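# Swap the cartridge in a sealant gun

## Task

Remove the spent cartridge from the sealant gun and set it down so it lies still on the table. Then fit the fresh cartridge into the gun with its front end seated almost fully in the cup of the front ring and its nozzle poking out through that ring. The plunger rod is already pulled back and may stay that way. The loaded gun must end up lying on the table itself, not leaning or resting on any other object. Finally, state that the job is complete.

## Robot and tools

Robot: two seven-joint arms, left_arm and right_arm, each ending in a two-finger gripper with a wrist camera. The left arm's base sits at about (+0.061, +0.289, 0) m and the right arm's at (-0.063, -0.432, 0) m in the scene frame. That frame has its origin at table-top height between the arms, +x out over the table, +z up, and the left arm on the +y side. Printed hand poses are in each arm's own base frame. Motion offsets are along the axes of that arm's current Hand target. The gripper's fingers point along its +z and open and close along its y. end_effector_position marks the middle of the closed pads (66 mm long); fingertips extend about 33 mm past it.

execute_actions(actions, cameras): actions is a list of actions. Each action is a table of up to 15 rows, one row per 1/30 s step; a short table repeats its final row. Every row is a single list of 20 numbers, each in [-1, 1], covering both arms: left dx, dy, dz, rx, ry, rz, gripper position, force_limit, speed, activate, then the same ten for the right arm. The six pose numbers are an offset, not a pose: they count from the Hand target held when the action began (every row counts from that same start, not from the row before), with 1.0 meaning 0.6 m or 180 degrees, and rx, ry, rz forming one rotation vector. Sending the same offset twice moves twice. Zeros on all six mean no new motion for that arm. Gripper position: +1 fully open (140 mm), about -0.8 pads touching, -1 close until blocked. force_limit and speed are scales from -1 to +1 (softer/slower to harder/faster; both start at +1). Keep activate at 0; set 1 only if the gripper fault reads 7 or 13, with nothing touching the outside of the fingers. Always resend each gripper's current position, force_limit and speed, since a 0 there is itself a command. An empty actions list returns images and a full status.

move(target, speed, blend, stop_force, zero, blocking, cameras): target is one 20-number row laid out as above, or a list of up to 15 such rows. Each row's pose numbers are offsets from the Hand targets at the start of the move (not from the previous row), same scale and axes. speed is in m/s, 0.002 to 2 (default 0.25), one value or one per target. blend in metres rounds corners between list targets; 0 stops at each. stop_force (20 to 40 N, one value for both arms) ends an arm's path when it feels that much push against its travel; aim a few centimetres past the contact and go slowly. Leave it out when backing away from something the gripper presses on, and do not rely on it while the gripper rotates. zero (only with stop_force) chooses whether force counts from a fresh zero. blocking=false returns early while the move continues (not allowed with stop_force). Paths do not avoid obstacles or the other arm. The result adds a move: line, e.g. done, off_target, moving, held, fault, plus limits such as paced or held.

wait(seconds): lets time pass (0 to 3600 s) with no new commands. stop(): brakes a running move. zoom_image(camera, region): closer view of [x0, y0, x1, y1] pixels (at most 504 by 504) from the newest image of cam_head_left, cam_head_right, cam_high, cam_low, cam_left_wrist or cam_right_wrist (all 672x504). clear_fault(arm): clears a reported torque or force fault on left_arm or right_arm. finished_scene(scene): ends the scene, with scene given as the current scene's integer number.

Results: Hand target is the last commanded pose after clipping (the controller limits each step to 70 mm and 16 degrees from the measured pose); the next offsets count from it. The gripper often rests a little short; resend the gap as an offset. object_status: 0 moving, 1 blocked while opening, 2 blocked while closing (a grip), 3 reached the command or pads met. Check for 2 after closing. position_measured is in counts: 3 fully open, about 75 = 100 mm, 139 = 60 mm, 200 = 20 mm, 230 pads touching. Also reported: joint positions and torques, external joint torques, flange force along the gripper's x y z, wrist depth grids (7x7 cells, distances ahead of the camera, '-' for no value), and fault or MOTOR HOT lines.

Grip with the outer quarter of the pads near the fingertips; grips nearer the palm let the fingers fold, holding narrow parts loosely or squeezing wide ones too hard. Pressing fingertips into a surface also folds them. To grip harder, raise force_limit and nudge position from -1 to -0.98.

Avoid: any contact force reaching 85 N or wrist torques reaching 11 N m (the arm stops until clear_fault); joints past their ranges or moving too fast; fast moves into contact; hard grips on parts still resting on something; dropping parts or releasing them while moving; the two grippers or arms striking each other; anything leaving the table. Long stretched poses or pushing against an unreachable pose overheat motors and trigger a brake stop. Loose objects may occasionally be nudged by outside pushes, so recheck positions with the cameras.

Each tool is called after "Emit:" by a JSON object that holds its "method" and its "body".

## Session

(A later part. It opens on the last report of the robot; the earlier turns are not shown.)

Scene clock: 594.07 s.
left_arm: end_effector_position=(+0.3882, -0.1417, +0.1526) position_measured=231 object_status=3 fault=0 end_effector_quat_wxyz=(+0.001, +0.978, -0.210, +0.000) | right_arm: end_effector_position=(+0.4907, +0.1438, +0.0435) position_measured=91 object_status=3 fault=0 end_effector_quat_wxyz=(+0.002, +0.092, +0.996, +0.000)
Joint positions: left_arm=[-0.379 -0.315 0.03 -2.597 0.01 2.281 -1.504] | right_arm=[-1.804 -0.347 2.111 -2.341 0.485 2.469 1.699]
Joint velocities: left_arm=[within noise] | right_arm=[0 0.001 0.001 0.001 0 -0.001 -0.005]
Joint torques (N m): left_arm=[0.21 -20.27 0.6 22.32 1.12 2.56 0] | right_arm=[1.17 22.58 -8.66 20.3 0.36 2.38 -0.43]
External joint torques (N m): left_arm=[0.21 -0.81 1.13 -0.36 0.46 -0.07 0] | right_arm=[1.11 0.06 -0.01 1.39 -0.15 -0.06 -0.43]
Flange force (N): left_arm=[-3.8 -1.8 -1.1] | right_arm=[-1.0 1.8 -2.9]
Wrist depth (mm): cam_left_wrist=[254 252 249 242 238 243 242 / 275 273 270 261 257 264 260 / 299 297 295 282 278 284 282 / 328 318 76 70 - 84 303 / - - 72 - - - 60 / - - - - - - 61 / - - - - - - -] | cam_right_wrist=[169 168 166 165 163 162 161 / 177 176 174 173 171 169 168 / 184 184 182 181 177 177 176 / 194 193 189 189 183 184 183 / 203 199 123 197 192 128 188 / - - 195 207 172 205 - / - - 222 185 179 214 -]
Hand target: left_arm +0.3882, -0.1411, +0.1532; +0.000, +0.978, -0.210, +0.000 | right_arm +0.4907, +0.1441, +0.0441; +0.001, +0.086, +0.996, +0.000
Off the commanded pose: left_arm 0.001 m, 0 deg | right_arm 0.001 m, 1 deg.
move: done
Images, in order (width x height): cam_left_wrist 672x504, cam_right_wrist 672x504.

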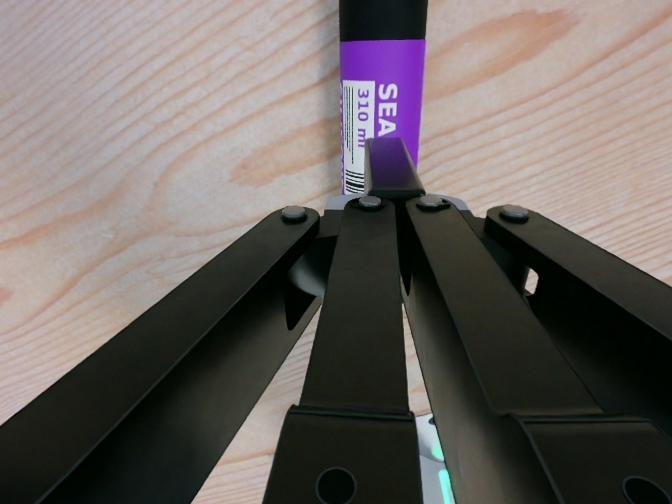

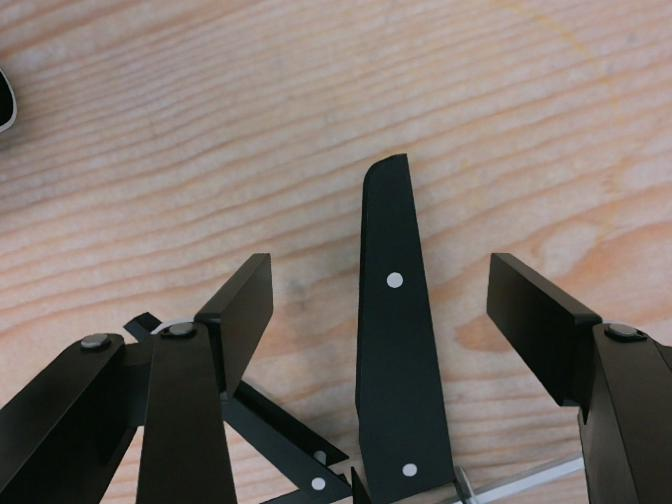

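Emit:
{"method": "move", "body": {"target": [0,0,0,0,0,0,0.175,-0.3,0,0,0,0,0,0,0,0,-1,-0.3,-1,0], "cameras": ["cam_left_wrist","cam_right_wrist"]}}

Emit:
{"method": "wait", "body": {"seconds": 0.5}}

Scene clock: 627.83 s.
left_arm: end_effector_position=(+0.3882, -0.1417, +0.1526) position_measured=107 object_status=3 fault=0 end_effector_quat_wxyz=(+0.001, +0.978, -0.210, +0.000) | right_arm: end_effector_position=(+0.4911, +0.1453, +0.0443) position_measured=190 object_status=0 fault=0 end_effector_quat_wxyz=(+0.002, +0.089, +0.996, +0.001)
Joint positions: left_arm=[-0.379 -0.315 0.03 -2.597 0.01 2.281 -1.504] | right_arm=[-1.806 -0.345 2.113 -2.339 0.484 2.469 1.696]
Joint torques (N m): left_arm=[0.2 -20.28 0.54 22.36 1.13 2.58 0.01] | right_arm=[0.81 21.63 -8.98 19.35 0.35 2.51 -0.15]
External joint torques (N m): left_arm=[0.12 -0.77 0.99 -0.42 0.47 -0.06 0.01] | right_arm=[0.71 -0.95 -0.42 0.35 -0.17 0.07 -0.15]
Flange force (N): left_arm=[-3.8 -1.5 -1.0] | right_arm=[0.0 0.9 -1.2]
Wrist depth (mm): cam_left_wrist=[254 253 250 242 238 243 242 / 274 274 271 260 257 263 260 / 299 296 129 283 283 138 280 / - 87 112 314 309 115 73 / - 75 356 355 350 341 - / - - 399 394 391 - - / - - - 427 419 - -] | cam_right_wrist=[170 168 167 166 164 163 162 / 177 176 175 173 172 170 168 / 184 185 183 178 180 179 177 / 195 193 191 159 185 187 184 / 205 200 197 161 124 101 193 / 214 - - 170 172 - - / - - - 179 179 - -]
Hand target: left_arm +0.3882, -0.1411, +0.1532; +0.000, +0.978, -0.210, +0.000 | right_arm +0.4907, +0.1441, +0.0441; +0.001, +0.086, +0.996, +0.000
Off the commanded pose: left_arm 0.001 m, 0 deg | right_arm 0.001 m, 0 deg.
move: done

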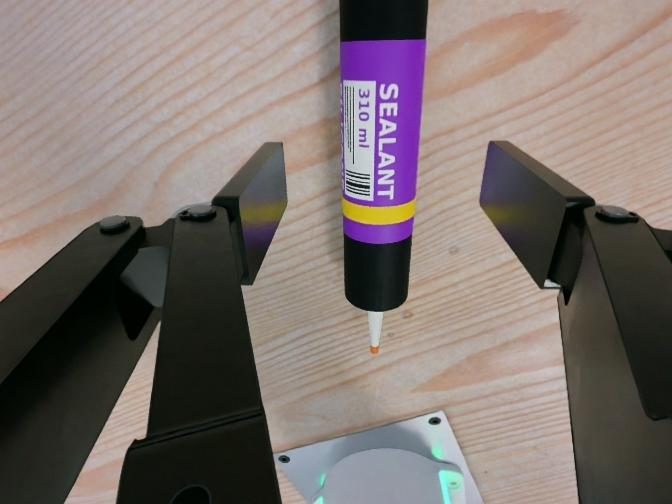

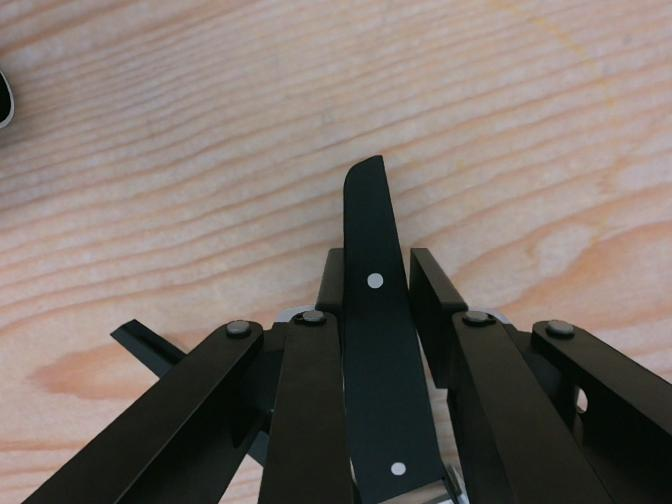

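Scene clock: 628.33 s.
left_arm: end_effector_position=(+0.3882, -0.1417, +0.1526) position_measured=107 object_status=3 fault=0 end_effector_quat_wxyz=(+0.001, +0.978, -0.210, +0.000) | right_arm: end_effector_position=(+0.4911, +0.1453, +0.0443) position_measured=190 object_status=2 fault=0 end_effector_quat_wxyz=(+0.002, +0.089, +0.996, +0.001)
Joint positions: left_arm=[-0.379 -0.315 0.03 -2.597 0.01 2.281 -1.504] | right_arm=[-1.806 -0.345 2.113 -2.339 0.484 2.469 1.696]
Joint torques (N m): left_arm=[0.27 -20.27 0.55 22.36 1.12 2.62 -0.02] | right_arm=[0.85 21.63 -8.86 19.38 0.34 2.52 -0.26]
External joint torques (N m): left_arm=[0.22 -0.85 1.03 -0.32 0.46 -0.01 -0.02] | right_arm=[0.75 -0.95 -0.32 0.4 -0.17 0.09 -0.26]
Flange force (N): left_arm=[-3.8 -1.6 -1.1] | right_arm=[-0.5 1.0 -0.7]
Wrist depth (mm): cam_left_wrist=[253 253 250 241 238 244 241 / 274 273 271 260 258 263 260 / 300 296 129 287 284 138 280 / - 87 112 309 312 115 73 / - 75 357 353 348 340 - / - - 397 397 392 - - / - - - 434 421 - -] | cam_right_wrist=[169 169 166 166 164 163 162 / 177 176 175 173 171 170 169 / 184 183 183 178 180 178 177 / 195 193 192 159 185 187 185 / 205 201 198 162 124 101 193 / 214 - - 170 171 - - / - - - 179 178 - -]
Hand target: left_arm +0.3882, -0.1411, +0.1532; +0.000, +0.978, -0.210, +0.000 | right_arm +0.4907, +0.1441, +0.0441; +0.001, +0.086, +0.996, +0.000
Tool commands: left_gripper/position=+0.175 left_gripper/force_limit=-0.3 left_gripper/speed=+0.0 left_gripper/activate=+0.0 right_gripper/position=-1.0 right_gripper/force_limit=-0.3 right_gripper/speed=-1.0 right_gripper/activate=+0.0
Off the commanded pose: left_arm 0.001 m, 0 deg | right_arm 0.001 m, 0 deg.
wait: 0.50 s; at rest by 0.17 s

Emit:
{"method": "move", "body": {"target": [[0,0,0,0,0,0,0.175,-0.3,0,0,0,0,0,0,0,0,0.1,-0.3,0,0],[0,0,0.1553,0,0,0,0.175,-0.3,0,0,0.042,0.003,0,0,0,0,0.1,-0.3,0,0],[0,0,0.1553,0,0,0,-1,-0.3,-1,0,0.042,0.003,0,0,0,0,-1,-0.2,-1,0]], "speed": 0.15, "cameras": ["cam_left_wrist","cam_right_wrist"]}}

Emit:
{"method": "wait", "body": {"seconds": 1}}

Scene clock: 701.07 s.
left_arm: end_effector_position=(+0.3874, -0.1409, +0.0601) position_measured=160 object_status=2 fault=0 end_effector_quat_wxyz=(-0.001, +0.978, -0.209, -0.001) | right_arm: end_effector_position=(+0.4660, +0.1499, +0.0444) position_measured=199 object_status=0 fault=0 end_effector_quat_wxyz=(+0.000, +0.082, +0.997, +0.000)
Joint positions: left_arm=[-0.379 -0.112 0.031 -2.678 0.008 2.565 -1.504] | right_arm=[-1.682 -0.292 2.024 -2.415 0.445 2.497 1.729]
Joint torques (N m): left_arm=[0.03 -22.31 1.18 19.15 -0.02 3.25 0.23] | right_arm=[2.11 17.7 -7.64 19.64 0.99 3.21 0.06]
External joint torques (N m): left_arm=[-0.06 0.94 1.28 -0.12 -0.48 0.61 0.23] | right_arm=[2.13 -0.91 -0.14 0.87 0.48 0.78 0.06]
Flange force (N): left_arm=[1.9 -2.2 4.6] | right_arm=[4.7 2.1 -3.2]
Wrist depth (mm): cam_left_wrist=[171 170 168 132 127 163 162 / 186 184 184 145 138 176 175 / 203 201 196 145 147 188 190 / 220 77 81 161 162 85 82 / - 71 - 181 187 - - / - 63 - 205 257 - - / - - - 303 301 - -] | cam_right_wrist=[170 169 167 166 164 163 162 / 177 177 175 173 171 170 169 / 184 184 183 182 180 178 176 / 195 194 192 186 184 186 184 / 205 203 197 162 161 109 193 / 214 - - 169 - - 77 / - - - 179 - - -]
Hand target: left_arm +0.3881, -0.1411, +0.0600; +0.000, +0.978, -0.210, +0.000 | right_arm +0.4662, +0.1502, +0.0441; +0.001, +0.086, +0.996, +0.000
Off the commanded pose: left_arm 0.001 m, 0 deg | right_arm 0.000 m, 0 deg.
move: done

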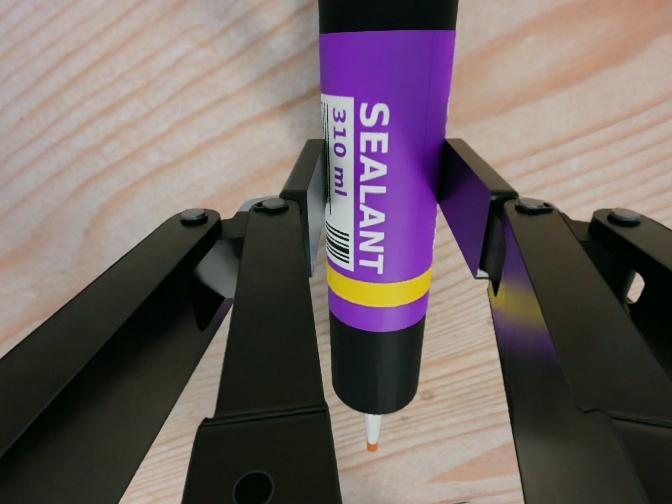

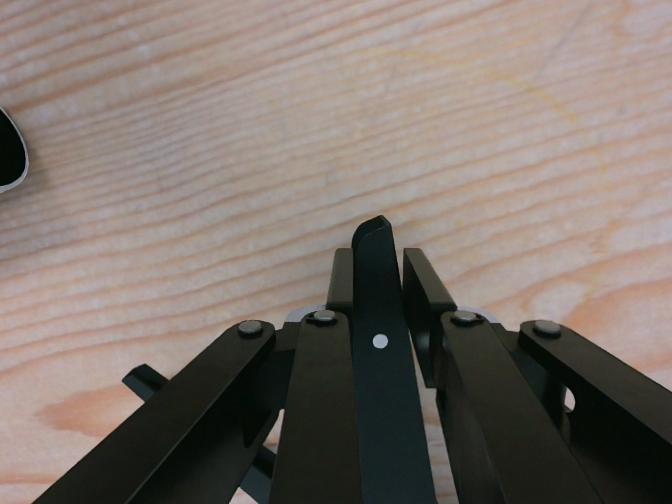

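Scene clock: 702.07 s.
left_arm: end_effector_position=(+0.3874, -0.1409, +0.0601) position_measured=160 object_status=2 fault=0 end_effector_quat_wxyz=(-0.001, +0.978, -0.209, -0.001) | right_arm: end_effector_position=(+0.4660, +0.1499, +0.0444) position_measured=199 object_status=2 fault=0 end_effector_quat_wxyz=(+0.000, +0.082, +0.997, +0.000)
Joint positions: left_arm=[-0.379 -0.112 0.031 -2.678 0.008 2.565 -1.504] | right_arm=[-1.682 -0.292 2.024 -2.415 0.445 2.497 1.729]
Joint torques (N m): left_arm=[0.06 -22.32 1.13 19.18 -0.02 3.22 0.2] | right_arm=[2.05 17.68 -7.61 19.66 0.98 3.21 0.09]
External joint torques (N m): left_arm=[-0.02 0.77 1.24 0.02 -0.48 0.61 0.2] | right_arm=[1.96 -0.92 -0.2 0.78 0.48 0.77 0.08]
Flange force (N): left_arm=[1.8 -2.1 4.1] | right_arm=[4.5 1.9 -2.9]
Wrist depth (mm): cam_left_wrist=[171 171 168 132 127 163 162 / 186 184 183 145 137 177 175 / 203 202 195 145 147 188 189 / 220 77 81 161 162 85 82 / - 71 - 184 188 - - / - 63 - 204 257 - - / - - - 302 299 - -] | cam_right_wrist=[170 169 167 166 164 163 161 / 177 176 175 173 172 170 169 / 185 185 182 183 180 179 176 / 195 194 192 186 185 186 184 / 206 202 196 162 132 109 192 / 214 - - 169 - - 77 / - - - 179 - - -]
Hand target: left_arm +0.3881, -0.1411, +0.0600; +0.000, +0.978, -0.210, +0.000 | right_arm +0.4662, +0.1502, +0.0441; +0.001, +0.086, +0.996, +0.000
Tool commands: left_gripper/position=-1.0 left_gripper/force_limit=-0.3 left_gripper/speed=-1.0 left_gripper/activate=+0.0 right_gripper/position=-1.0 right_gripper/force_limit=-0.2 right_gripper/speed=-1.0 right_gripper/activate=+0.0
Off the commanded pose: left_arm 0.001 m, 0 deg | right_arm 0.000 m, 0 deg.
wait: 1.00 s; at rest by 0.17 s

Emit:
{"method": "move", "body": {"target": [[0,0,-0.183,0,0,0,-1,-0.3,-1,0,0.04,0.038,-0.006,0,0,-0.1,-1,-0.2,-1,0],[0.055,0.172,-0.183,0,0,0.878,-1,-0.3,-1,0,0.168,0.159,-0.006,0,0,-0.437,-1,-0.2,-1,0]], "speed": [0.1,0.22], "blend": [0.01,0], "cameras": ["cam_left_wrist","cam_right_wrist","cam_high","cam_head_left"]}}

Scene clock: 756.17 s.
left_arm: end_effector_position=(+0.3754, -0.2490, +0.1691) position_measured=231 object_status=3 fault=0 end_effector_quat_wxyz=(-0.001, +0.017, +1.000, +0.000) | right_arm: end_effector_position=(+0.3827, +0.2603, +0.0468) position_measured=199 object_status=2 fault=0 end_effector_quat_wxyz=(-0.001, -0.560, +0.828, -0.001)
Joint positions: left_arm=[-1.431 -0.332 0.824 -2.452 0.299 2.2 0.79] | right_arm=[-1.714 -0.077 2.323 -2.518 0.099 2.567 0.909]
Joint velocities: left_arm=[0 0.001 -0.001 0 0 0 0.006] | right_arm=[within noise]
Joint torques (N m): left_arm=[-0.53 -11.46 -5.45 22.53 1.08 2.44 0.3] | right_arm=[1.58 21.32 -0.75 20.34 0.54 2.69 -0.43]
External joint torques (N m): left_arm=[-0.5 -0.25 1.5 -0.01 0.47 -0.05 0.3] | right_arm=[1.4 0.53 0.61 1.17 0.13 0.2 -0.43]
Flange force (N): left_arm=[-3.0 0.8 1.4] | right_arm=[-3.6 -0.8 0.5]
Wrist depth (mm): cam_left_wrist=[272 265 259 257 257 248 217 / 297 283 281 279 279 240 270 / 326 321 313 274 264 258 294 / 362 347 76 70 - 84 315 / - - 72 - - - 60 / - - - - - - 61 / - - - - - - -] | cam_right_wrist=[172 171 169 168 166 165 163 / 181 179 177 175 173 172 170 / 189 187 185 184 182 181 178 / 197 196 193 189 187 188 186 / 209 205 200 162 132 109 194 / 217 - - 170 - - 77 / - - - 180 - - -]
Hand target: left_arm +0.3758, -0.2488, +0.1698; +0.000, +0.020, +1.000, +0.000 | right_arm +0.3832, +0.2615, +0.0476; +0.001, -0.565, +0.825, +0.000
Off the commanded pose: left_arm 0.001 m, 0 deg | right_arm 0.002 m, 1 deg.
move: done
Images, in order (width x height): cam_head_left 672x504, cam_high 672x504, cam_left_wrist 672x504, cam_right_wrist 672x504.

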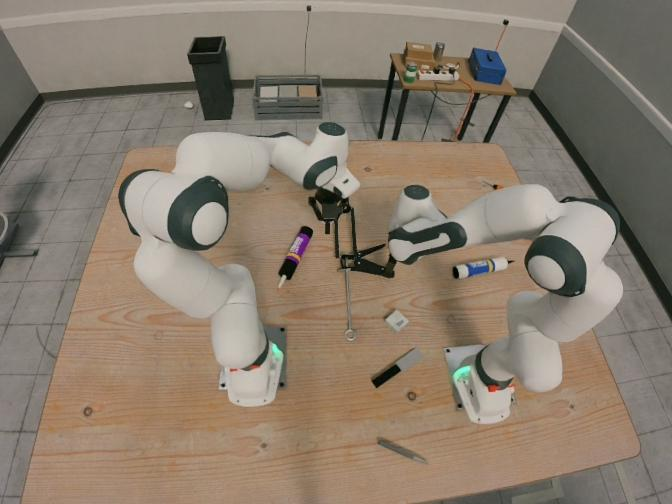

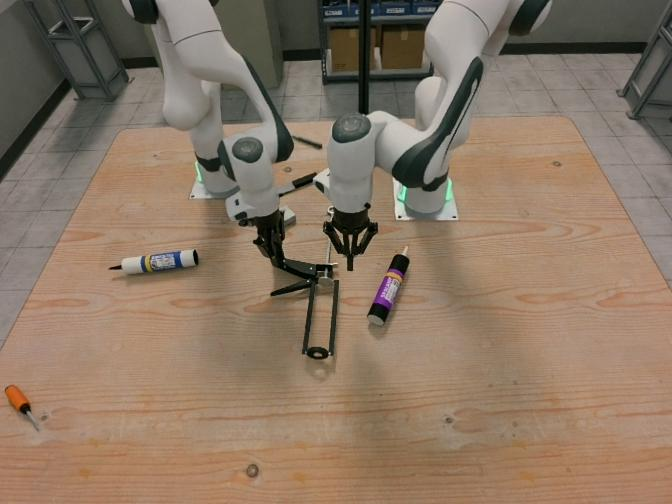

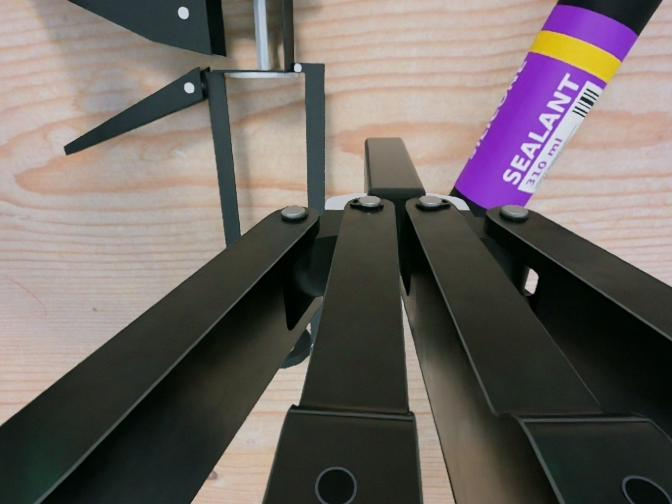

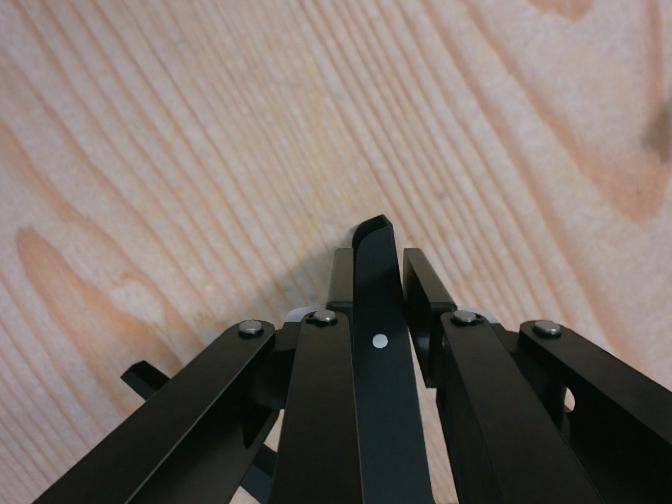

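Emit:
{"method": "move", "body": {"target": [[-0.055,-0.172,0.08,0,0,-0.878,0.175,-0.3,0,0,0,0,0,0,0,0,-1,-0.2,-1,0]], "speed": 0.4, "cameras": ["cam_left_wrist"]}}

Scene clock: 820.77 s.
left_arm: end_effector_position=(+0.4042, -0.3537, +0.1224) position_measured=107 object_status=3 fault=0 end_effector_quat_wxyz=(+0.001, +0.977, -0.213, -0.001) | right_arm: end_effector_position=(+0.3827, +0.2603, +0.0468) position_measured=199 object_status=2 fault=0 end_effector_quat_wxyz=(-0.001, -0.560, +0.828, -0.001)
Joint positions: left_arm=[-1.379 0.116 0.668 -2.223 -0.101 2.31 -1.788] | right_arm=[-1.714 -0.077 2.323 -2.518 0.099 2.567 0.908]
Joint velocities: left_arm=[0.001 0 -0.001 0 -0.001 0 -0.006] | right_arm=[within noise]
Joint torques (N m): left_arm=[-0.51 -25.93 4.21 21.5 1.12 2.96 -0.12] | right_arm=[1.71 21.21 -0.97 20.3 0.54 2.69 -0.48]
External joint torques (N m): left_arm=[-0.52 0.7 1.88 -0.74 0.46 0.35 -0.12] | right_arm=[1.62 0.44 0.47 1.17 0.13 0.2 -0.48]
Flange force (N): left_arm=[-3.0 -1.5 1.0] | right_arm=[-3.8 -0.9 0.7]
Wrist depth (mm): cam_left_wrist=[229 227 221 220 221 218 217 / 248 245 239 240 237 229 232 / 226 259 129 261 235 138 250 / - 87 112 277 254 115 73 / - 75 321 317 311 304 - / - - 357 353 348 - - / - - - 404 394 - -] | cam_right_wrist=[172 171 169 169 166 165 163 / 180 179 177 175 173 172 170 / 188 187 185 185 182 180 178 / 198 197 194 189 187 188 186 / 209 206 200 162 132 109 195 / 218 - - 170 - - 77 / - - - 180 - - -]
Hand target: left_arm +0.4046, -0.3532, +0.1218; +0.000, +0.978, -0.210, +0.000 | right_arm +0.3832, +0.2615, +0.0476; +0.001, -0.565, +0.825, +0.000
Off the commanded pose: left_arm 0.001 m, 0 deg | right_arm 0.002 m, 1 deg.
move: done; limits=paced

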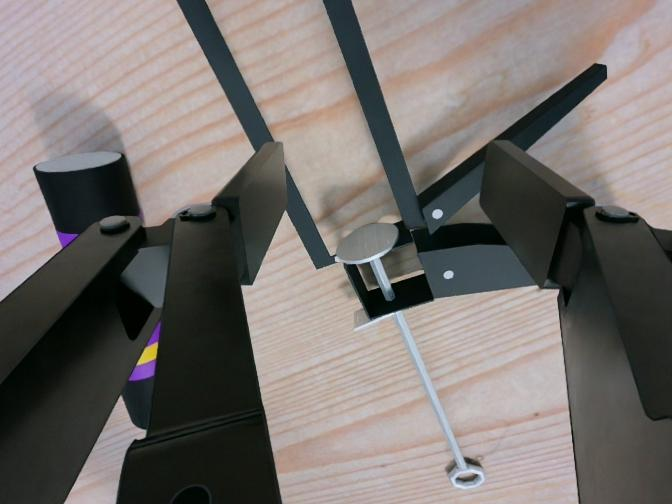

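Emit:
{"method": "move", "body": {"target": [[-0.170,-0.311,0,0,0,0,0.175,-0.3,0,0,0,0,0,0,0,0,-1,-0.2,-1,0]], "speed": 0.25, "cameras": ["cam_left_wrist"]}}

Scene clock: 833.30 s.
left_arm: end_effector_position=(+0.3890, -0.1417, +0.1218) position_measured=107 object_status=3 fault=0 end_effector_quat_wxyz=(+0.001, +0.978, -0.207, +0.000) | right_arm: end_effector_position=(+0.3827, +0.2603, +0.0468) position_measured=199 object_status=2 fault=0 end_effector_quat_wxyz=(-0.001, -0.560, +0.828, -0.001)
Joint positions: left_arm=[-1.119 -0.354 0.789 -2.619 0.345 2.335 -1.76] | right_arm=[-1.714 -0.077 2.323 -2.518 0.099 2.567 0.908]
Joint velocities: left_arm=[0 0.001 0.001 0 0.003 -0.001 0.004] | right_arm=[within noise]
Joint torques (N m): left_arm=[0.04 -11.26 -5.53 20.54 1.08 2.58 0.17] | right_arm=[1.72 21.25 -0.94 20.29 0.53 2.68 -0.49]
External joint torques (N m): left_arm=[-0.03 -0.38 0.93 -0.72 0.44 -0.03 0.17] | right_arm=[1.64 0.55 0.5 1.28 0.12 0.21 -0.49]
Flange force (N): left_arm=[-2.8 -1.8 0.9] | right_arm=[-3.8 -0.9 0.3]
Wrist depth (mm): cam_left_wrist=[227 225 222 214 182 216 211 / 245 243 241 232 199 234 231 / 267 264 129 252 218 138 247 / - 87 112 275 271 115 73 / - 75 317 318 309 304 - / - - 356 354 349 - - / - - - 397 391 - -] | cam_right_wrist=[172 171 170 169 166 165 163 / 180 180 178 176 174 172 170 / 189 187 186 184 182 180 178 / 199 196 194 189 187 188 186 / 209 206 200 162 132 109 194 / 218 - - 170 - - 77 / - - - 180 - - -]
Hand target: left_arm +0.3884, -0.1412, +0.1218; +0.000, +0.978, -0.210, +0.000 | right_arm +0.3832, +0.2615, +0.0476; +0.001, -0.565, +0.825, +0.000
Off the commanded pose: left_arm 0.001 m, 0 deg | right_arm 0.002 m, 1 deg.
move: done

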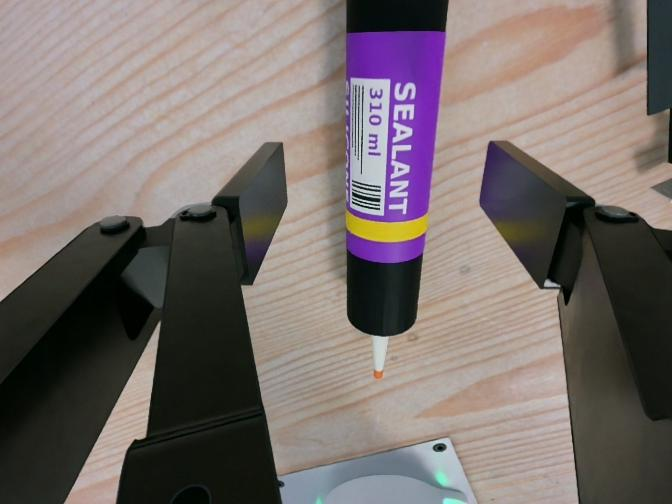

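Emit:
{"method": "move", "body": {"target": [[0,0.009,0.1088,0,0,0.0045,0.175,-0.3,0,0,0,0,0,0,0,0,-1,-0.2,-1,0],[0,0.009,0.1088,0,0,0.0045,-1,-0.1,-1,0,0,0,0,0,0,0,-1,-0.2,-1,0]], "speed": 0.2}}

Emit:
{"method": "wait", "body": {"seconds": 1}}

Emit:
{"method": "move", "body": {"target": [[0,0,-0.06,0,0,0,-1,-0.1,-1,0,0,0,0,0,0,0,-1,-0.2,-1,0]], "speed": 0.05, "cameras": ["cam_left_wrist"]}}

Scene clock: 856.17 s.
left_arm: end_effector_position=(+0.3852, -0.1458, +0.0564) position_measured=158 object_status=0 fault=0 end_effector_quat_wxyz=(+0.000, +0.976, -0.216, -0.001) | right_arm: end_effector_position=(+0.3827, +0.2603, +0.0468) position_measured=199 object_status=2 fault=0 end_effector_quat_wxyz=(-0.001, -0.560, +0.828, -0.001)
Joint positions: left_arm=[-1.232 -0.16 0.905 -2.676 0.231 2.562 -1.663] | right_arm=[-1.714 -0.077 2.323 -2.518 0.099 2.567 0.908]
Joint torques (N m): left_arm=[-0.5 -10.97 -1.57 19 0.05 3.22 0.24] | right_arm=[1.72 21.25 -0.89 20.25 0.53 2.68 -0.46]
External joint torques (N m): left_arm=[-0.55 1.46 1.6 -0.06 -0.43 0.6 0.24] | right_arm=[1.45 0.6 0.36 1.18 0.12 0.21 -0.46]
Flange force (N): left_arm=[12.2 -2.3 14.1] | right_arm=[-3.1 -0.8 0.0]
Wrist depth (mm): cam_left_wrist=[169 167 166 127 125 161 158 / 184 182 180 142 134 174 172 / 201 199 193 144 143 185 186 / 217 77 82 157 156 85 82 / - 72 - 178 182 - - / - 64 - 200 209 - - / - - - 299 294 - -] | cam_right_wrist=[172 171 169 169 166 165 163 / 180 179 177 175 173 172 170 / 188 187 185 185 182 180 178 / 198 196 194 189 187 188 186 / 209 205 200 162 132 109 195 / 218 - - 170 - - 77 / - - - 180 - - -]
Hand target: left_arm +0.3861, -0.1461, +0.0565; +0.000, +0.976, -0.217, +0.000 | right_arm +0.3832, +0.2615, +0.0476; +0.001, -0.565, +0.825, +0.000
Off the commanded pose: left_arm 0.001 m, 0 deg | right_arm 0.002 m, 1 deg.
move: done

Scene clock: 857.17 s.
left_arm: end_effector_position=(+0.3852, -0.1458, +0.0564) position_measured=158 object_status=2 fault=0 end_effector_quat_wxyz=(+0.000, +0.976, -0.216, -0.001) | right_arm: end_effector_position=(+0.3827, +0.2603, +0.0468) position_measured=199 object_status=2 fault=0 end_effector_quat_wxyz=(-0.001, -0.560, +0.828, -0.001)
Joint positions: left_arm=[-1.232 -0.16 0.905 -2.676 0.231 2.562 -1.663] | right_arm=[-1.714 -0.077 2.323 -2.518 0.099 2.567 0.908]
Joint torques (N m): left_arm=[-0.47 -10.99 -1.61 19.02 0.06 3.21 0.21] | right_arm=[1.73 21.21 -0.93 20.3 0.53 2.7 -0.44]
External joint torques (N m): left_arm=[-0.46 1.41 1.62 -0.05 -0.42 0.58 0.21] | right_arm=[1.63 0.44 0.5 1.2 0.12 0.22 -0.44]
Flange force (N): left_arm=[11.7 -2.3 13.6] | right_arm=[-3.8 -0.8 0.5]
Wrist depth (mm): cam_left_wrist=[169 167 165 127 124 161 158 / 184 182 180 143 134 174 172 / 200 199 192 144 144 184 185 / 217 77 82 157 156 85 83 / - 72 - 180 184 - - / - 64 - 201 209 - - / - - - 297 295 - -] | cam_right_wrist=[173 171 169 169 166 164 163 / 180 179 177 175 174 172 170 / 188 187 185 184 183 181 178 / 198 197 194 189 187 188 186 / 209 205 200 162 161 110 195 / 218 - - 170 - - 77 / - - - 180 - - -]
Hand target: left_arm +0.3861, -0.1461, +0.0565; +0.000, +0.976, -0.217, +0.000 | right_arm +0.3832, +0.2615, +0.0476; +0.001, -0.565, +0.825, +0.000
Tool commands: left_gripper/position=-1.0 left_gripper/force_limit=-0.1 left_gripper/speed=-1.0 left_gripper/activate=+0.0 right_gripper/position=-1.0 right_gripper/force_limit=-0.2 right_gripper/speed=-1.0 right_gripper/activate=+0.0
Off the commanded pose: left_arm 0.001 m, 0 deg | right_arm 0.002 m, 1 deg.
wait: 1.00 s; at rest by 0.17 s

Scene clock: 858.60 s.
left_arm: end_effector_position=(+0.3844, -0.1453, +0.0906) position_measured=158 object_status=2 fault=0 end_effector_quat_wxyz=(+0.000, +0.976, -0.220, -0.002) | right_arm: end_effector_position=(+0.3827, +0.2603, +0.0468) position_measured=199 object_status=2 fault=0 end_effector_quat_wxyz=(-0.001, -0.560, +0.828, -0.001)
Joint positions: left_arm=[-1.16 -0.274 0.83 -2.652 0.313 2.435 -1.718] | right_arm=[-1.714 -0.077 2.323 -2.518 0.099 2.567 0.908]
Joint velocities: left_arm=[0.002 0.001 -0.001 0 0.001 -0.003 -0.005] | right_arm=[within noise]
Joint torques (N m): left_arm=[0.25 -12.73 -4.87 21.41 0.83 2.79 -0.23] | right_arm=[1.78 21.26 -1.01 20.34 0.53 2.68 -0.5]
External joint torques (N m): left_arm=[0.22 -0.94 0.3 1.04 0.26 0.18 -0.23] | right_arm=[1.62 0.6 0.35 1.36 0.13 0.22 -0.5]
Flange force (N): left_arm=[-1.8 -0.6 -3.6] | right_arm=[-3.7 -1.0 0.0]
Wrist depth (mm): cam_left_wrist=[198 198 196 125 123 189 188 / 216 215 211 140 134 205 202 / 237 233 224 144 144 219 220 / 254 77 82 157 157 85 83 / - 72 - 179 180 - - / - 64 - 202 307 - - / - - - 352 352 - -] | cam_right_wrist=[173 171 170 168 166 164 163 / 180 179 177 175 173 171 170 / 189 187 185 185 182 180 178 / 198 196 194 189 187 188 186 / 209 206 200 162 161 109 195 / 218 - - 170 - - 77 / - - - 180 - - -]
Hand target: left_arm +0.3861, -0.1461, +0.0925; +0.000, +0.976, -0.217, +0.000 | right_arm +0.3832, +0.2615, +0.0476; +0.001, -0.565, +0.825, +0.000
Off the commanded pose: left_arm 0.003 m, 0 deg | right_arm 0.002 m, 1 deg.
move: done

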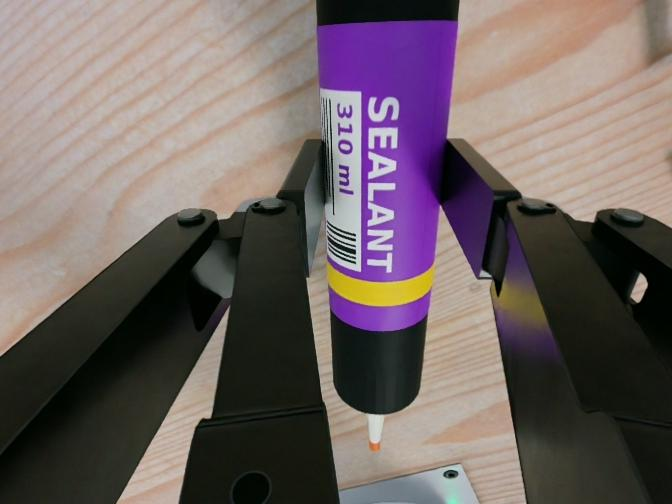

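Emit:
{"method": "move", "body": {"target": [[0,0,-0.12,0,0,0,-1,-0.1,-1,0,0,0,0.0058,0,0,0,-1,-0.2,-1,0],[0.1225,0.253,-0.129,0,0,0.8717,-1,-0.1,-1,0,0,0,0.0058,0,0,0,-1,-0.2,-1,0]], "speed": [0.12,0.24], "blend": [0.01,0], "cameras": ["cam_left_wrist","cam_high"]}}

Scene clock: 931.07 s.
left_arm: end_effector_position=(+0.3870, -0.3135, +0.1683) position_measured=158 object_status=2 fault=0 end_effector_quat_wxyz=(-0.002, +0.014, +1.000, +0.001) | right_arm: end_effector_position=(+0.3827, +0.2604, +0.0445) position_measured=199 object_status=2 fault=0 end_effector_quat_wxyz=(-0.001, -0.561, +0.828, +0.000)
Joint positions: left_arm=[-2.297 -0.988 1.371 -2.223 0.986 1.771 0.222] | right_arm=[-1.719 -0.085 2.329 -2.519 0.114 2.572 0.895]
Joint velocities: left_arm=[0 0 -0.002 0 0.002 -0.001 0.007] | right_arm=[within noise]
Joint torques (N m): left_arm=[-0.53 18.92 -26.47 15.38 1.2 2.79 0.27] | right_arm=[1.79 18.96 -0.37 19.08 0.82 3.21 -0.48]
External joint torques (N m): left_arm=[-0.72 1.06 -1.28 1.13 0.48 0.27 0.27] | right_arm=[1.67 -1.94 1.17 0.21 0.41 0.75 -0.48]
Flange force (N): left_arm=[-2.4 -3.4 -2.9] | right_arm=[-9.3 -4.1 12.9]
Wrist depth (mm): cam_left_wrist=[267 263 260 125 123 251 248 / 289 283 274 140 134 272 268 / 316 309 301 144 144 288 289 / 339 77 82 157 156 84 82 / - 72 - 179 181 - - / - 64 - 202 204 - - / - - - 465 464 - -] | cam_right_wrist=[170 169 168 166 164 163 161 / 178 176 175 173 171 170 168 / 185 184 183 182 180 178 176 / 196 193 191 187 185 185 183 / 206 203 197 162 132 109 193 / 215 - - 170 - - 77 / - - - 179 - - -]
Hand target: left_arm +0.3883, -0.3147, +0.1699; +0.000, +0.017, +1.000, +0.000 | right_arm +0.3832, +0.2615, +0.0441; +0.001, -0.565, +0.825, +0.000
Off the commanded pose: left_arm 0.002 m, 0 deg | right_arm 0.001 m, 1 deg.
move: done
Images, in order (width x height): cam_high 672x504, cam_left_wrist 672x504.

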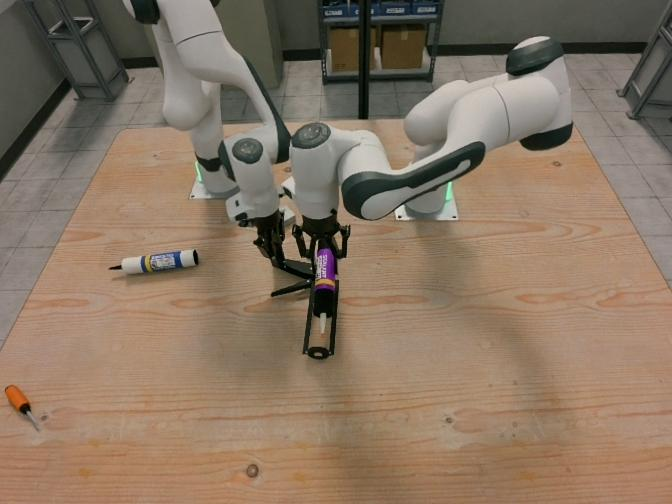

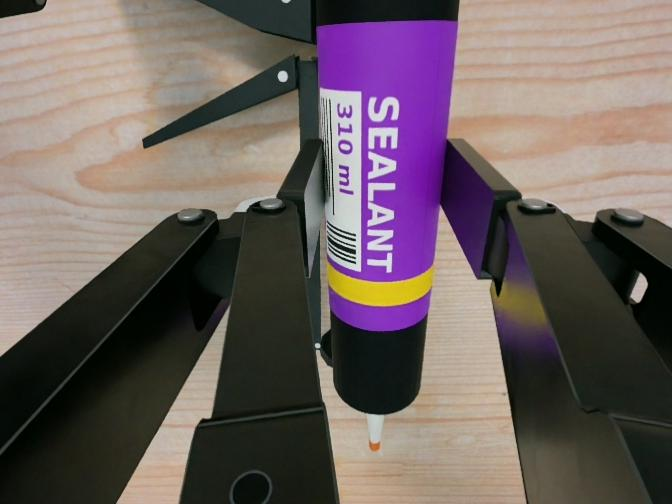

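Emit:
{"method": "move", "body": {"target": [[0.0133,-0.0128,0.1002,0,0.0722,0,-1,-0.1,-1,0,0,0,0,0,0,0,-1,-0.2,-1,0]], "speed": 0.12, "cameras": ["cam_left_wrist","cam_high","cam_low"]}}

Emit:
{"method": "zoom_image", "body": {"camera": "cam_high", "region": [240, 230, 400, 370]}}

Scene clock: 985.03 s.
left_arm: end_effector_position=(+0.3801, -0.3210, +0.1084) position_measured=158 object_status=2 fault=0 end_effector_quat_wxyz=(-0.113, +0.015, +0.993, +0.003) | right_arm: end_effector_position=(+0.3827, +0.2604, +0.0445) position_measured=199 object_status=2 fault=0 end_effector_quat_wxyz=(-0.001, -0.561, +0.828, +0.000)
Joint positions: left_arm=[-2.45 -1.1 1.568 -2.082 0.931 1.727 0.298] | right_arm=[-1.719 -0.085 2.329 -2.519 0.114 2.572 0.895]
Joint velocities: left_arm=[0 -0.001 0.001 0 0 -0.002 0.006] | right_arm=[within noise]
Joint torques (N m): left_arm=[-0.41 26.75 -29.19 11.84 -0.25 2.44 0.23] | right_arm=[1.84 18.93 -0.37 19.06 0.81 3.21 -0.44]
External joint torques (N m): left_arm=[-0.51 1.45 -1.05 1.02 -0.49 0.15 0.22] | right_arm=[1.72 -1.98 1.18 0.11 0.41 0.74 -0.44]
Flange force (N): left_arm=[-1.6 -2.7 -4.4] | right_arm=[-9.0 -3.7 12.9]
Wrist depth (mm): cam_left_wrist=[226 221 189 125 124 212 209 / 236 233 229 140 134 222 219 / 248 242 210 144 144 229 228 / 258 77 82 157 156 85 83 / - 72 - 179 183 - - / - 64 - 201 238 - - / - - - 274 250 - -] | cam_right_wrist=[170 169 167 166 164 163 161 / 177 177 175 173 171 170 168 / 185 185 183 183 180 178 176 / 196 194 191 187 184 186 184 / 206 203 197 162 132 109 192 / 215 - - 170 - - 77 / - - - 179 - - -]
Hand target: left_arm +0.3801, -0.3222, +0.1098; -0.113, +0.017, +0.993, +0.002 | right_arm +0.3832, +0.2615, +0.0441; +0.001, -0.565, +0.825, +0.000
Off the commanded pose: left_arm 0.002 m, 0 deg | right_arm 0.001 m, 1 deg.
move: done
Images, in order (width x height): cam_high 672x504, cam_low 672x504, cam_left_wrist 672x504.

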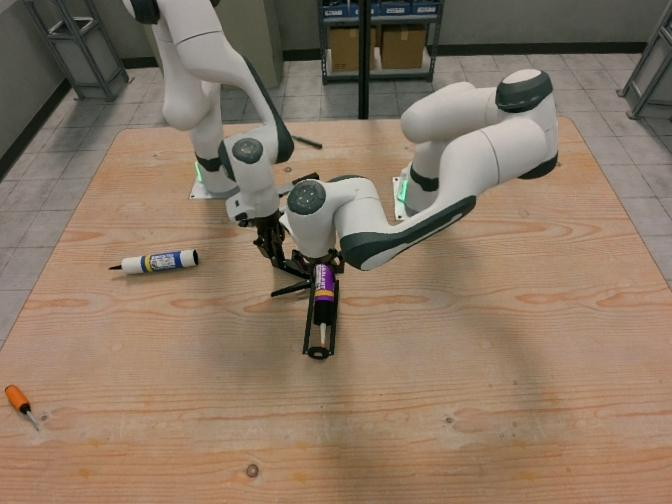

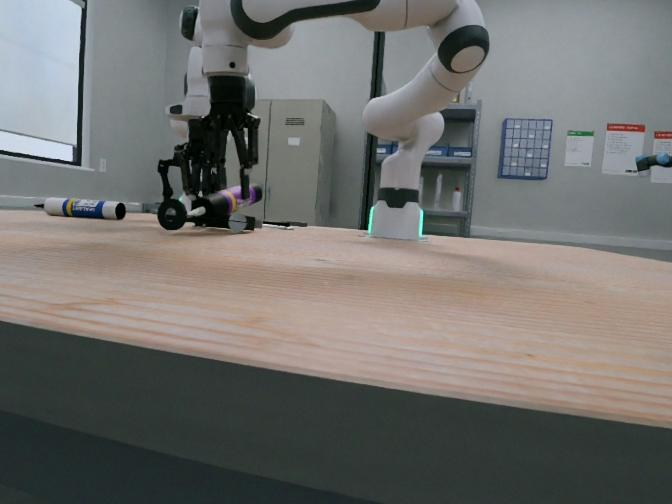

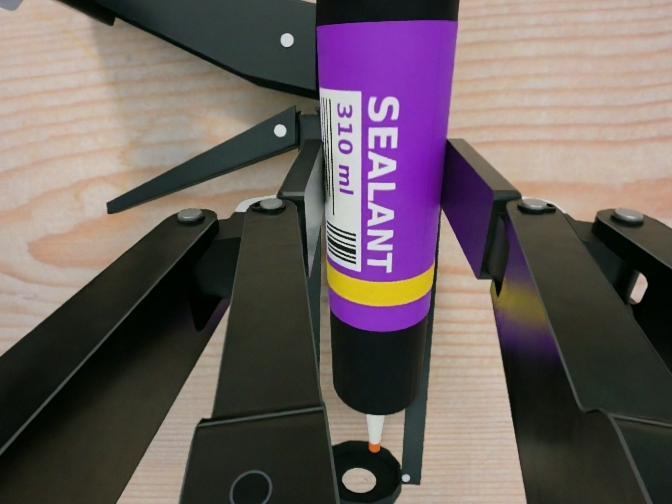

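Scaled by 3.150.

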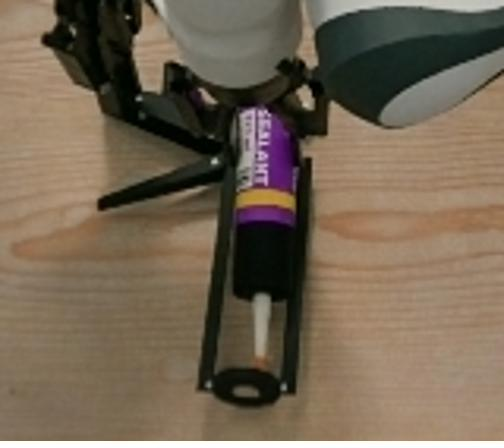

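Emit:
{"method": "zoom_image", "body": {"camera": "cam_low", "region": [140, 170, 280, 240]}}

Emit:
{"method": "zoom_image", "body": {"camera": "cam_left_wrist", "region": [290, 370, 470, 504]}}

Scaled by 3.600.

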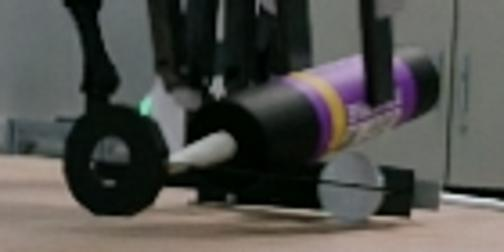

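Scaled by 2.800.

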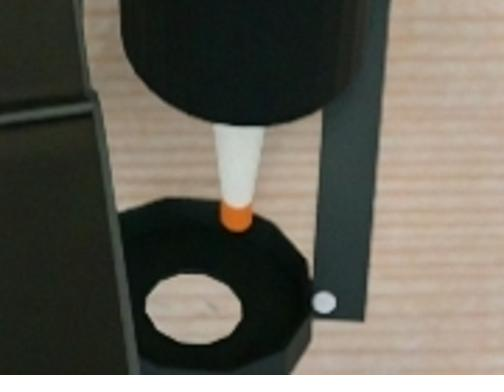

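Emit:
{"method": "move", "body": {"target": [[0.0,-0.0103,0,0,0,0.0067,-1,-0.1,-1,0,0,0,0,0,0,0,-1,-0.2,-1,0],[-0.05,-0.0103,0,0,0,0.0067,-1,-0.1,-1,0,0,0,0,0,0,0,-1,-0.2,-1,0]], "speed": 0.06, "blend": [0.001,0], "cameras": ["cam_left_wrist","cam_high"]}}

Emit:
{"method": "zoom_image", "body": {"camera": "cam_left_wrist", "region": [290, 370, 470, 504]}}

Emit:
{"method": "zoom_image", "body": {"camera": "cam_high", "region": [240, 230, 400, 370]}}

Scene clock: 1061.43 s.
left_arm: end_effector_position=(+0.4061, -0.3288, +0.1020) position_measured=158 object_status=2 fault=0 end_effector_quat_wxyz=(-0.116, +0.025, +0.993, +0.002) | right_arm: end_effector_position=(+0.3836, +0.2610, +0.0446) position_measured=199 object_status=2 fault=0 end_effector_quat_wxyz=(+0.001, -0.561, +0.828, -0.001)
Joint positions: left_arm=[-2.516 -1.121 1.612 -1.983 0.944 1.705 0.356] | right_arm=[-1.719 -0.086 2.33 -2.519 0.114 2.576 0.895]
Joint velocities: left_arm=[0 0 0.001 0 -0.002 -0.001 0.007] | right_arm=[within noise]
Joint torques (N m): left_arm=[0.1 30.38 -29.33 12.37 1.11 2.72 0.3] | right_arm=[1.79 20.19 -0.63 19.65 0.65 2.57 -0.43]
External joint torques (N m): left_arm=[-0.05 2.12 -0.62 1.95 0.87 0.47 0.29] | right_arm=[1.73 -0.77 0.99 0.71 0.24 0.09 -0.43]
Flange force (N): left_arm=[-4.8 -3.0 -3.3] | right_arm=[-7.0 -2.4 5.8]
Wrist depth (mm): cam_left_wrist=[221 218 215 125 124 207 204 / 231 226 201 140 135 216 212 / 242 240 233 144 144 223 222 / 251 77 82 157 156 85 82 / - 72 - 182 184 - - / - 64 - 201 210 - - / - - - 257 244 - -] | cam_right_wrist=[170 169 167 166 164 162 161 / 178 177 175 173 171 169 169 / 185 185 183 182 180 178 176 / 196 193 192 187 183 186 183 / 207 204 198 162 132 110 192 / 215 - - 169 - - 77 / - - - 179 - - -]
Hand target: left_arm +0.4090, -0.3293, +0.1031; -0.113, +0.028, +0.993, +0.001 | right_arm +0.3832, +0.2615, +0.0441; +0.001, -0.565, +0.825, +0.000
Off the commanded pose: left_arm 0.003 m, 0 deg | right_arm 0.001 m, 1 deg.
move: done
Images, in order (width x height): cam_high 672x504, cam_left_wrist 672x504.

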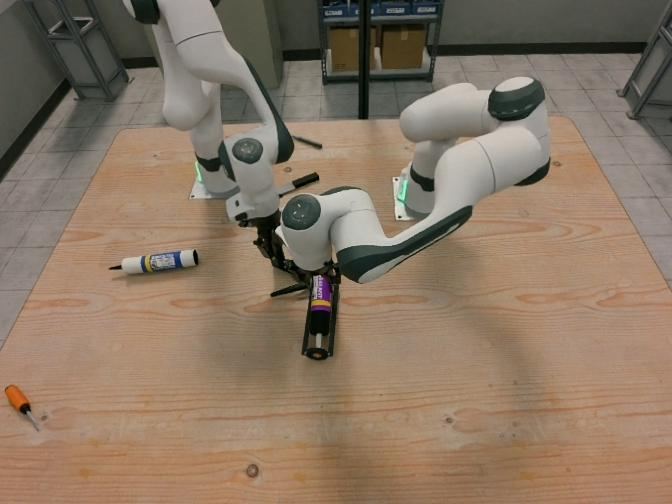

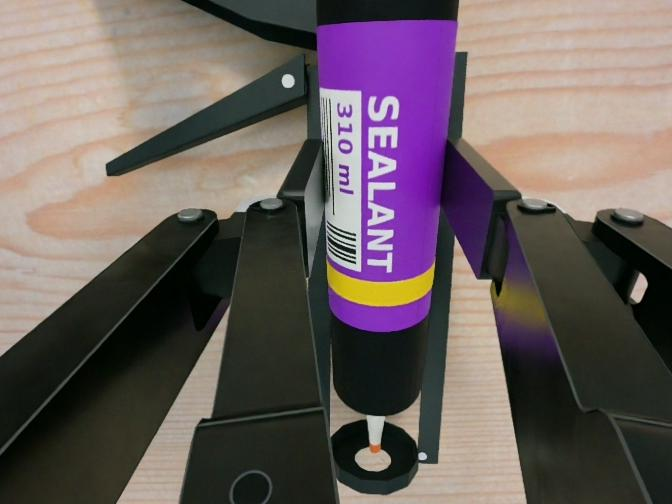

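Scaled by 2.800.

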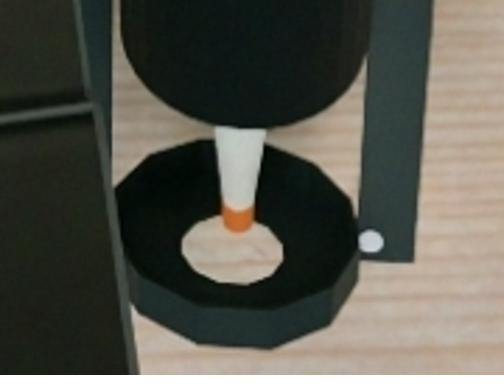

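Scaled by 3.150.

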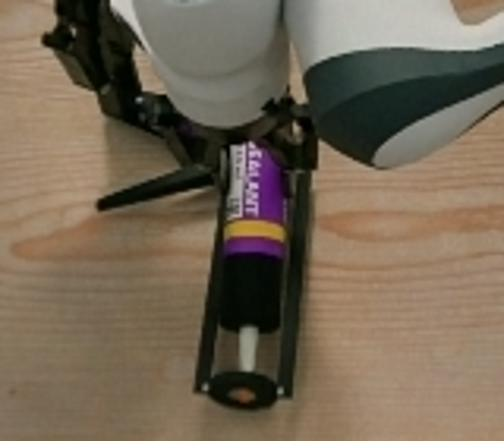

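Emit:
{"method": "move", "body": {"target": [[0.007,-0.0017,-0.0085,0,0,0,-1,-0.1,-1,0,0,0,0,0,0,0,-1,-0.2,-1,0],[-0.025,-0.0017,-0.0085,0,0,0,-1,-0.1,-1,0,0,0,0,0,0,0,-1,-0.2,-1,0]], "speed": 0.06, "blend": [0.001,0], "cameras": ["cam_left_wrist","cam_high"]}}

Emit:
{"method": "zoom_image", "body": {"camera": "cam_left_wrist", "region": [290, 370, 470, 504]}}

Emit:
{"method": "zoom_image", "body": {"camera": "cam_high", "region": [280, 290, 360, 370]}}

Scene clock: 1107.87 s.
left_arm: end_effector_position=(+0.4183, -0.3330, +0.1038) position_measured=158 object_status=2 fault=0 end_effector_quat_wxyz=(-0.118, +0.031, +0.993, +0.001) | right_arm: end_effector_position=(+0.3867, +0.2623, +0.0458) position_measured=199 object_status=2 fault=0 end_effector_quat_wxyz=(+0.005, -0.560, +0.828, -0.001)
Joint positions: left_arm=[-2.547 -1.127 1.625 -1.93 0.942 1.687 0.386] | right_arm=[-1.721 -0.086 2.33 -2.517 0.115 2.583 0.895]
Joint velocities: left_arm=[-0.001 0 0 0 0 -0.001 0.005] | right_arm=[within noise]
Joint torques (N m): left_arm=[1.98 32.89 -28.42 14.02 1.75 2.74 0.1] | right_arm=[2.14 20.07 -0.28 17.72 0.55 1.43 -0.45]
External joint torques (N m): left_arm=[1.91 3.22 0.5 3.74 1.54 0.51 0.1] | right_arm=[2.16 -1.05 1.43 -1.28 0.14 -1.07 -0.45]
Flange force (N): left_arm=[-8.2 -1.5 -4.3] | right_arm=[-3.6 1.0 4.1]
Wrist depth (mm): cam_left_wrist=[222 221 216 125 122 209 205 / 234 228 211 140 134 218 214 / 245 240 235 145 145 224 223 / 254 77 82 159 159 85 82 / - 72 - 182 191 - - / - 64 - 211 237 - - / - - - 280 281 - -] | cam_right_wrist=[171 170 168 167 164 163 161 / 179 178 176 173 172 170 168 / 189 186 184 183 181 179 176 / 198 196 194 188 185 187 184 / 210 205 199 162 160 191 193 / 219 - - 170 - - 77 / - - - 180 - - -]
Hand target: left_arm +0.4247, -0.3312, +0.1047; -0.113, +0.028, +0.993, +0.001 | right_arm +0.3832, +0.2615, +0.0441; +0.001, -0.565, +0.825, +0.000
Off the commanded pose: left_arm 0.007 m, 1 deg | right_arm 0.004 m, 1 deg.
move: off_target (left_arm)
Images, in order (width x height): cam_high 672x504, cam_left_wrist 672x504.

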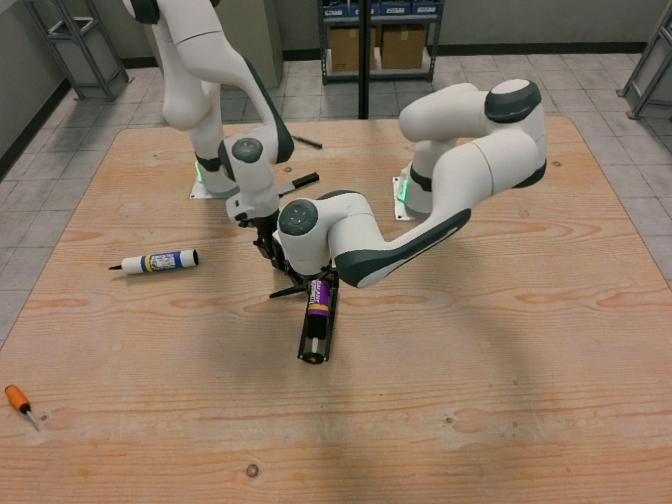

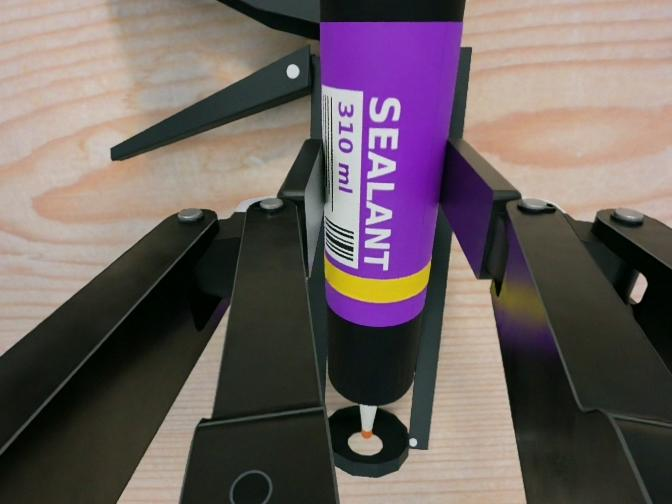

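Scaled by 2.800.

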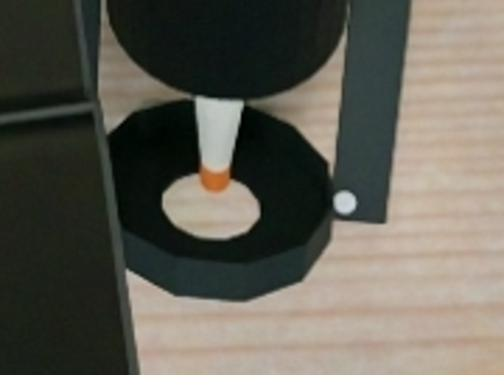

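Scaled by 6.300.

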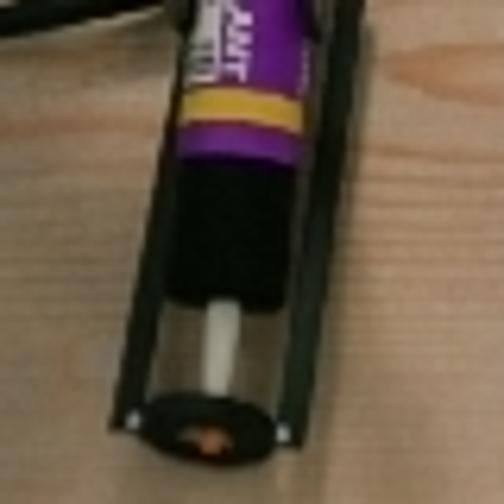

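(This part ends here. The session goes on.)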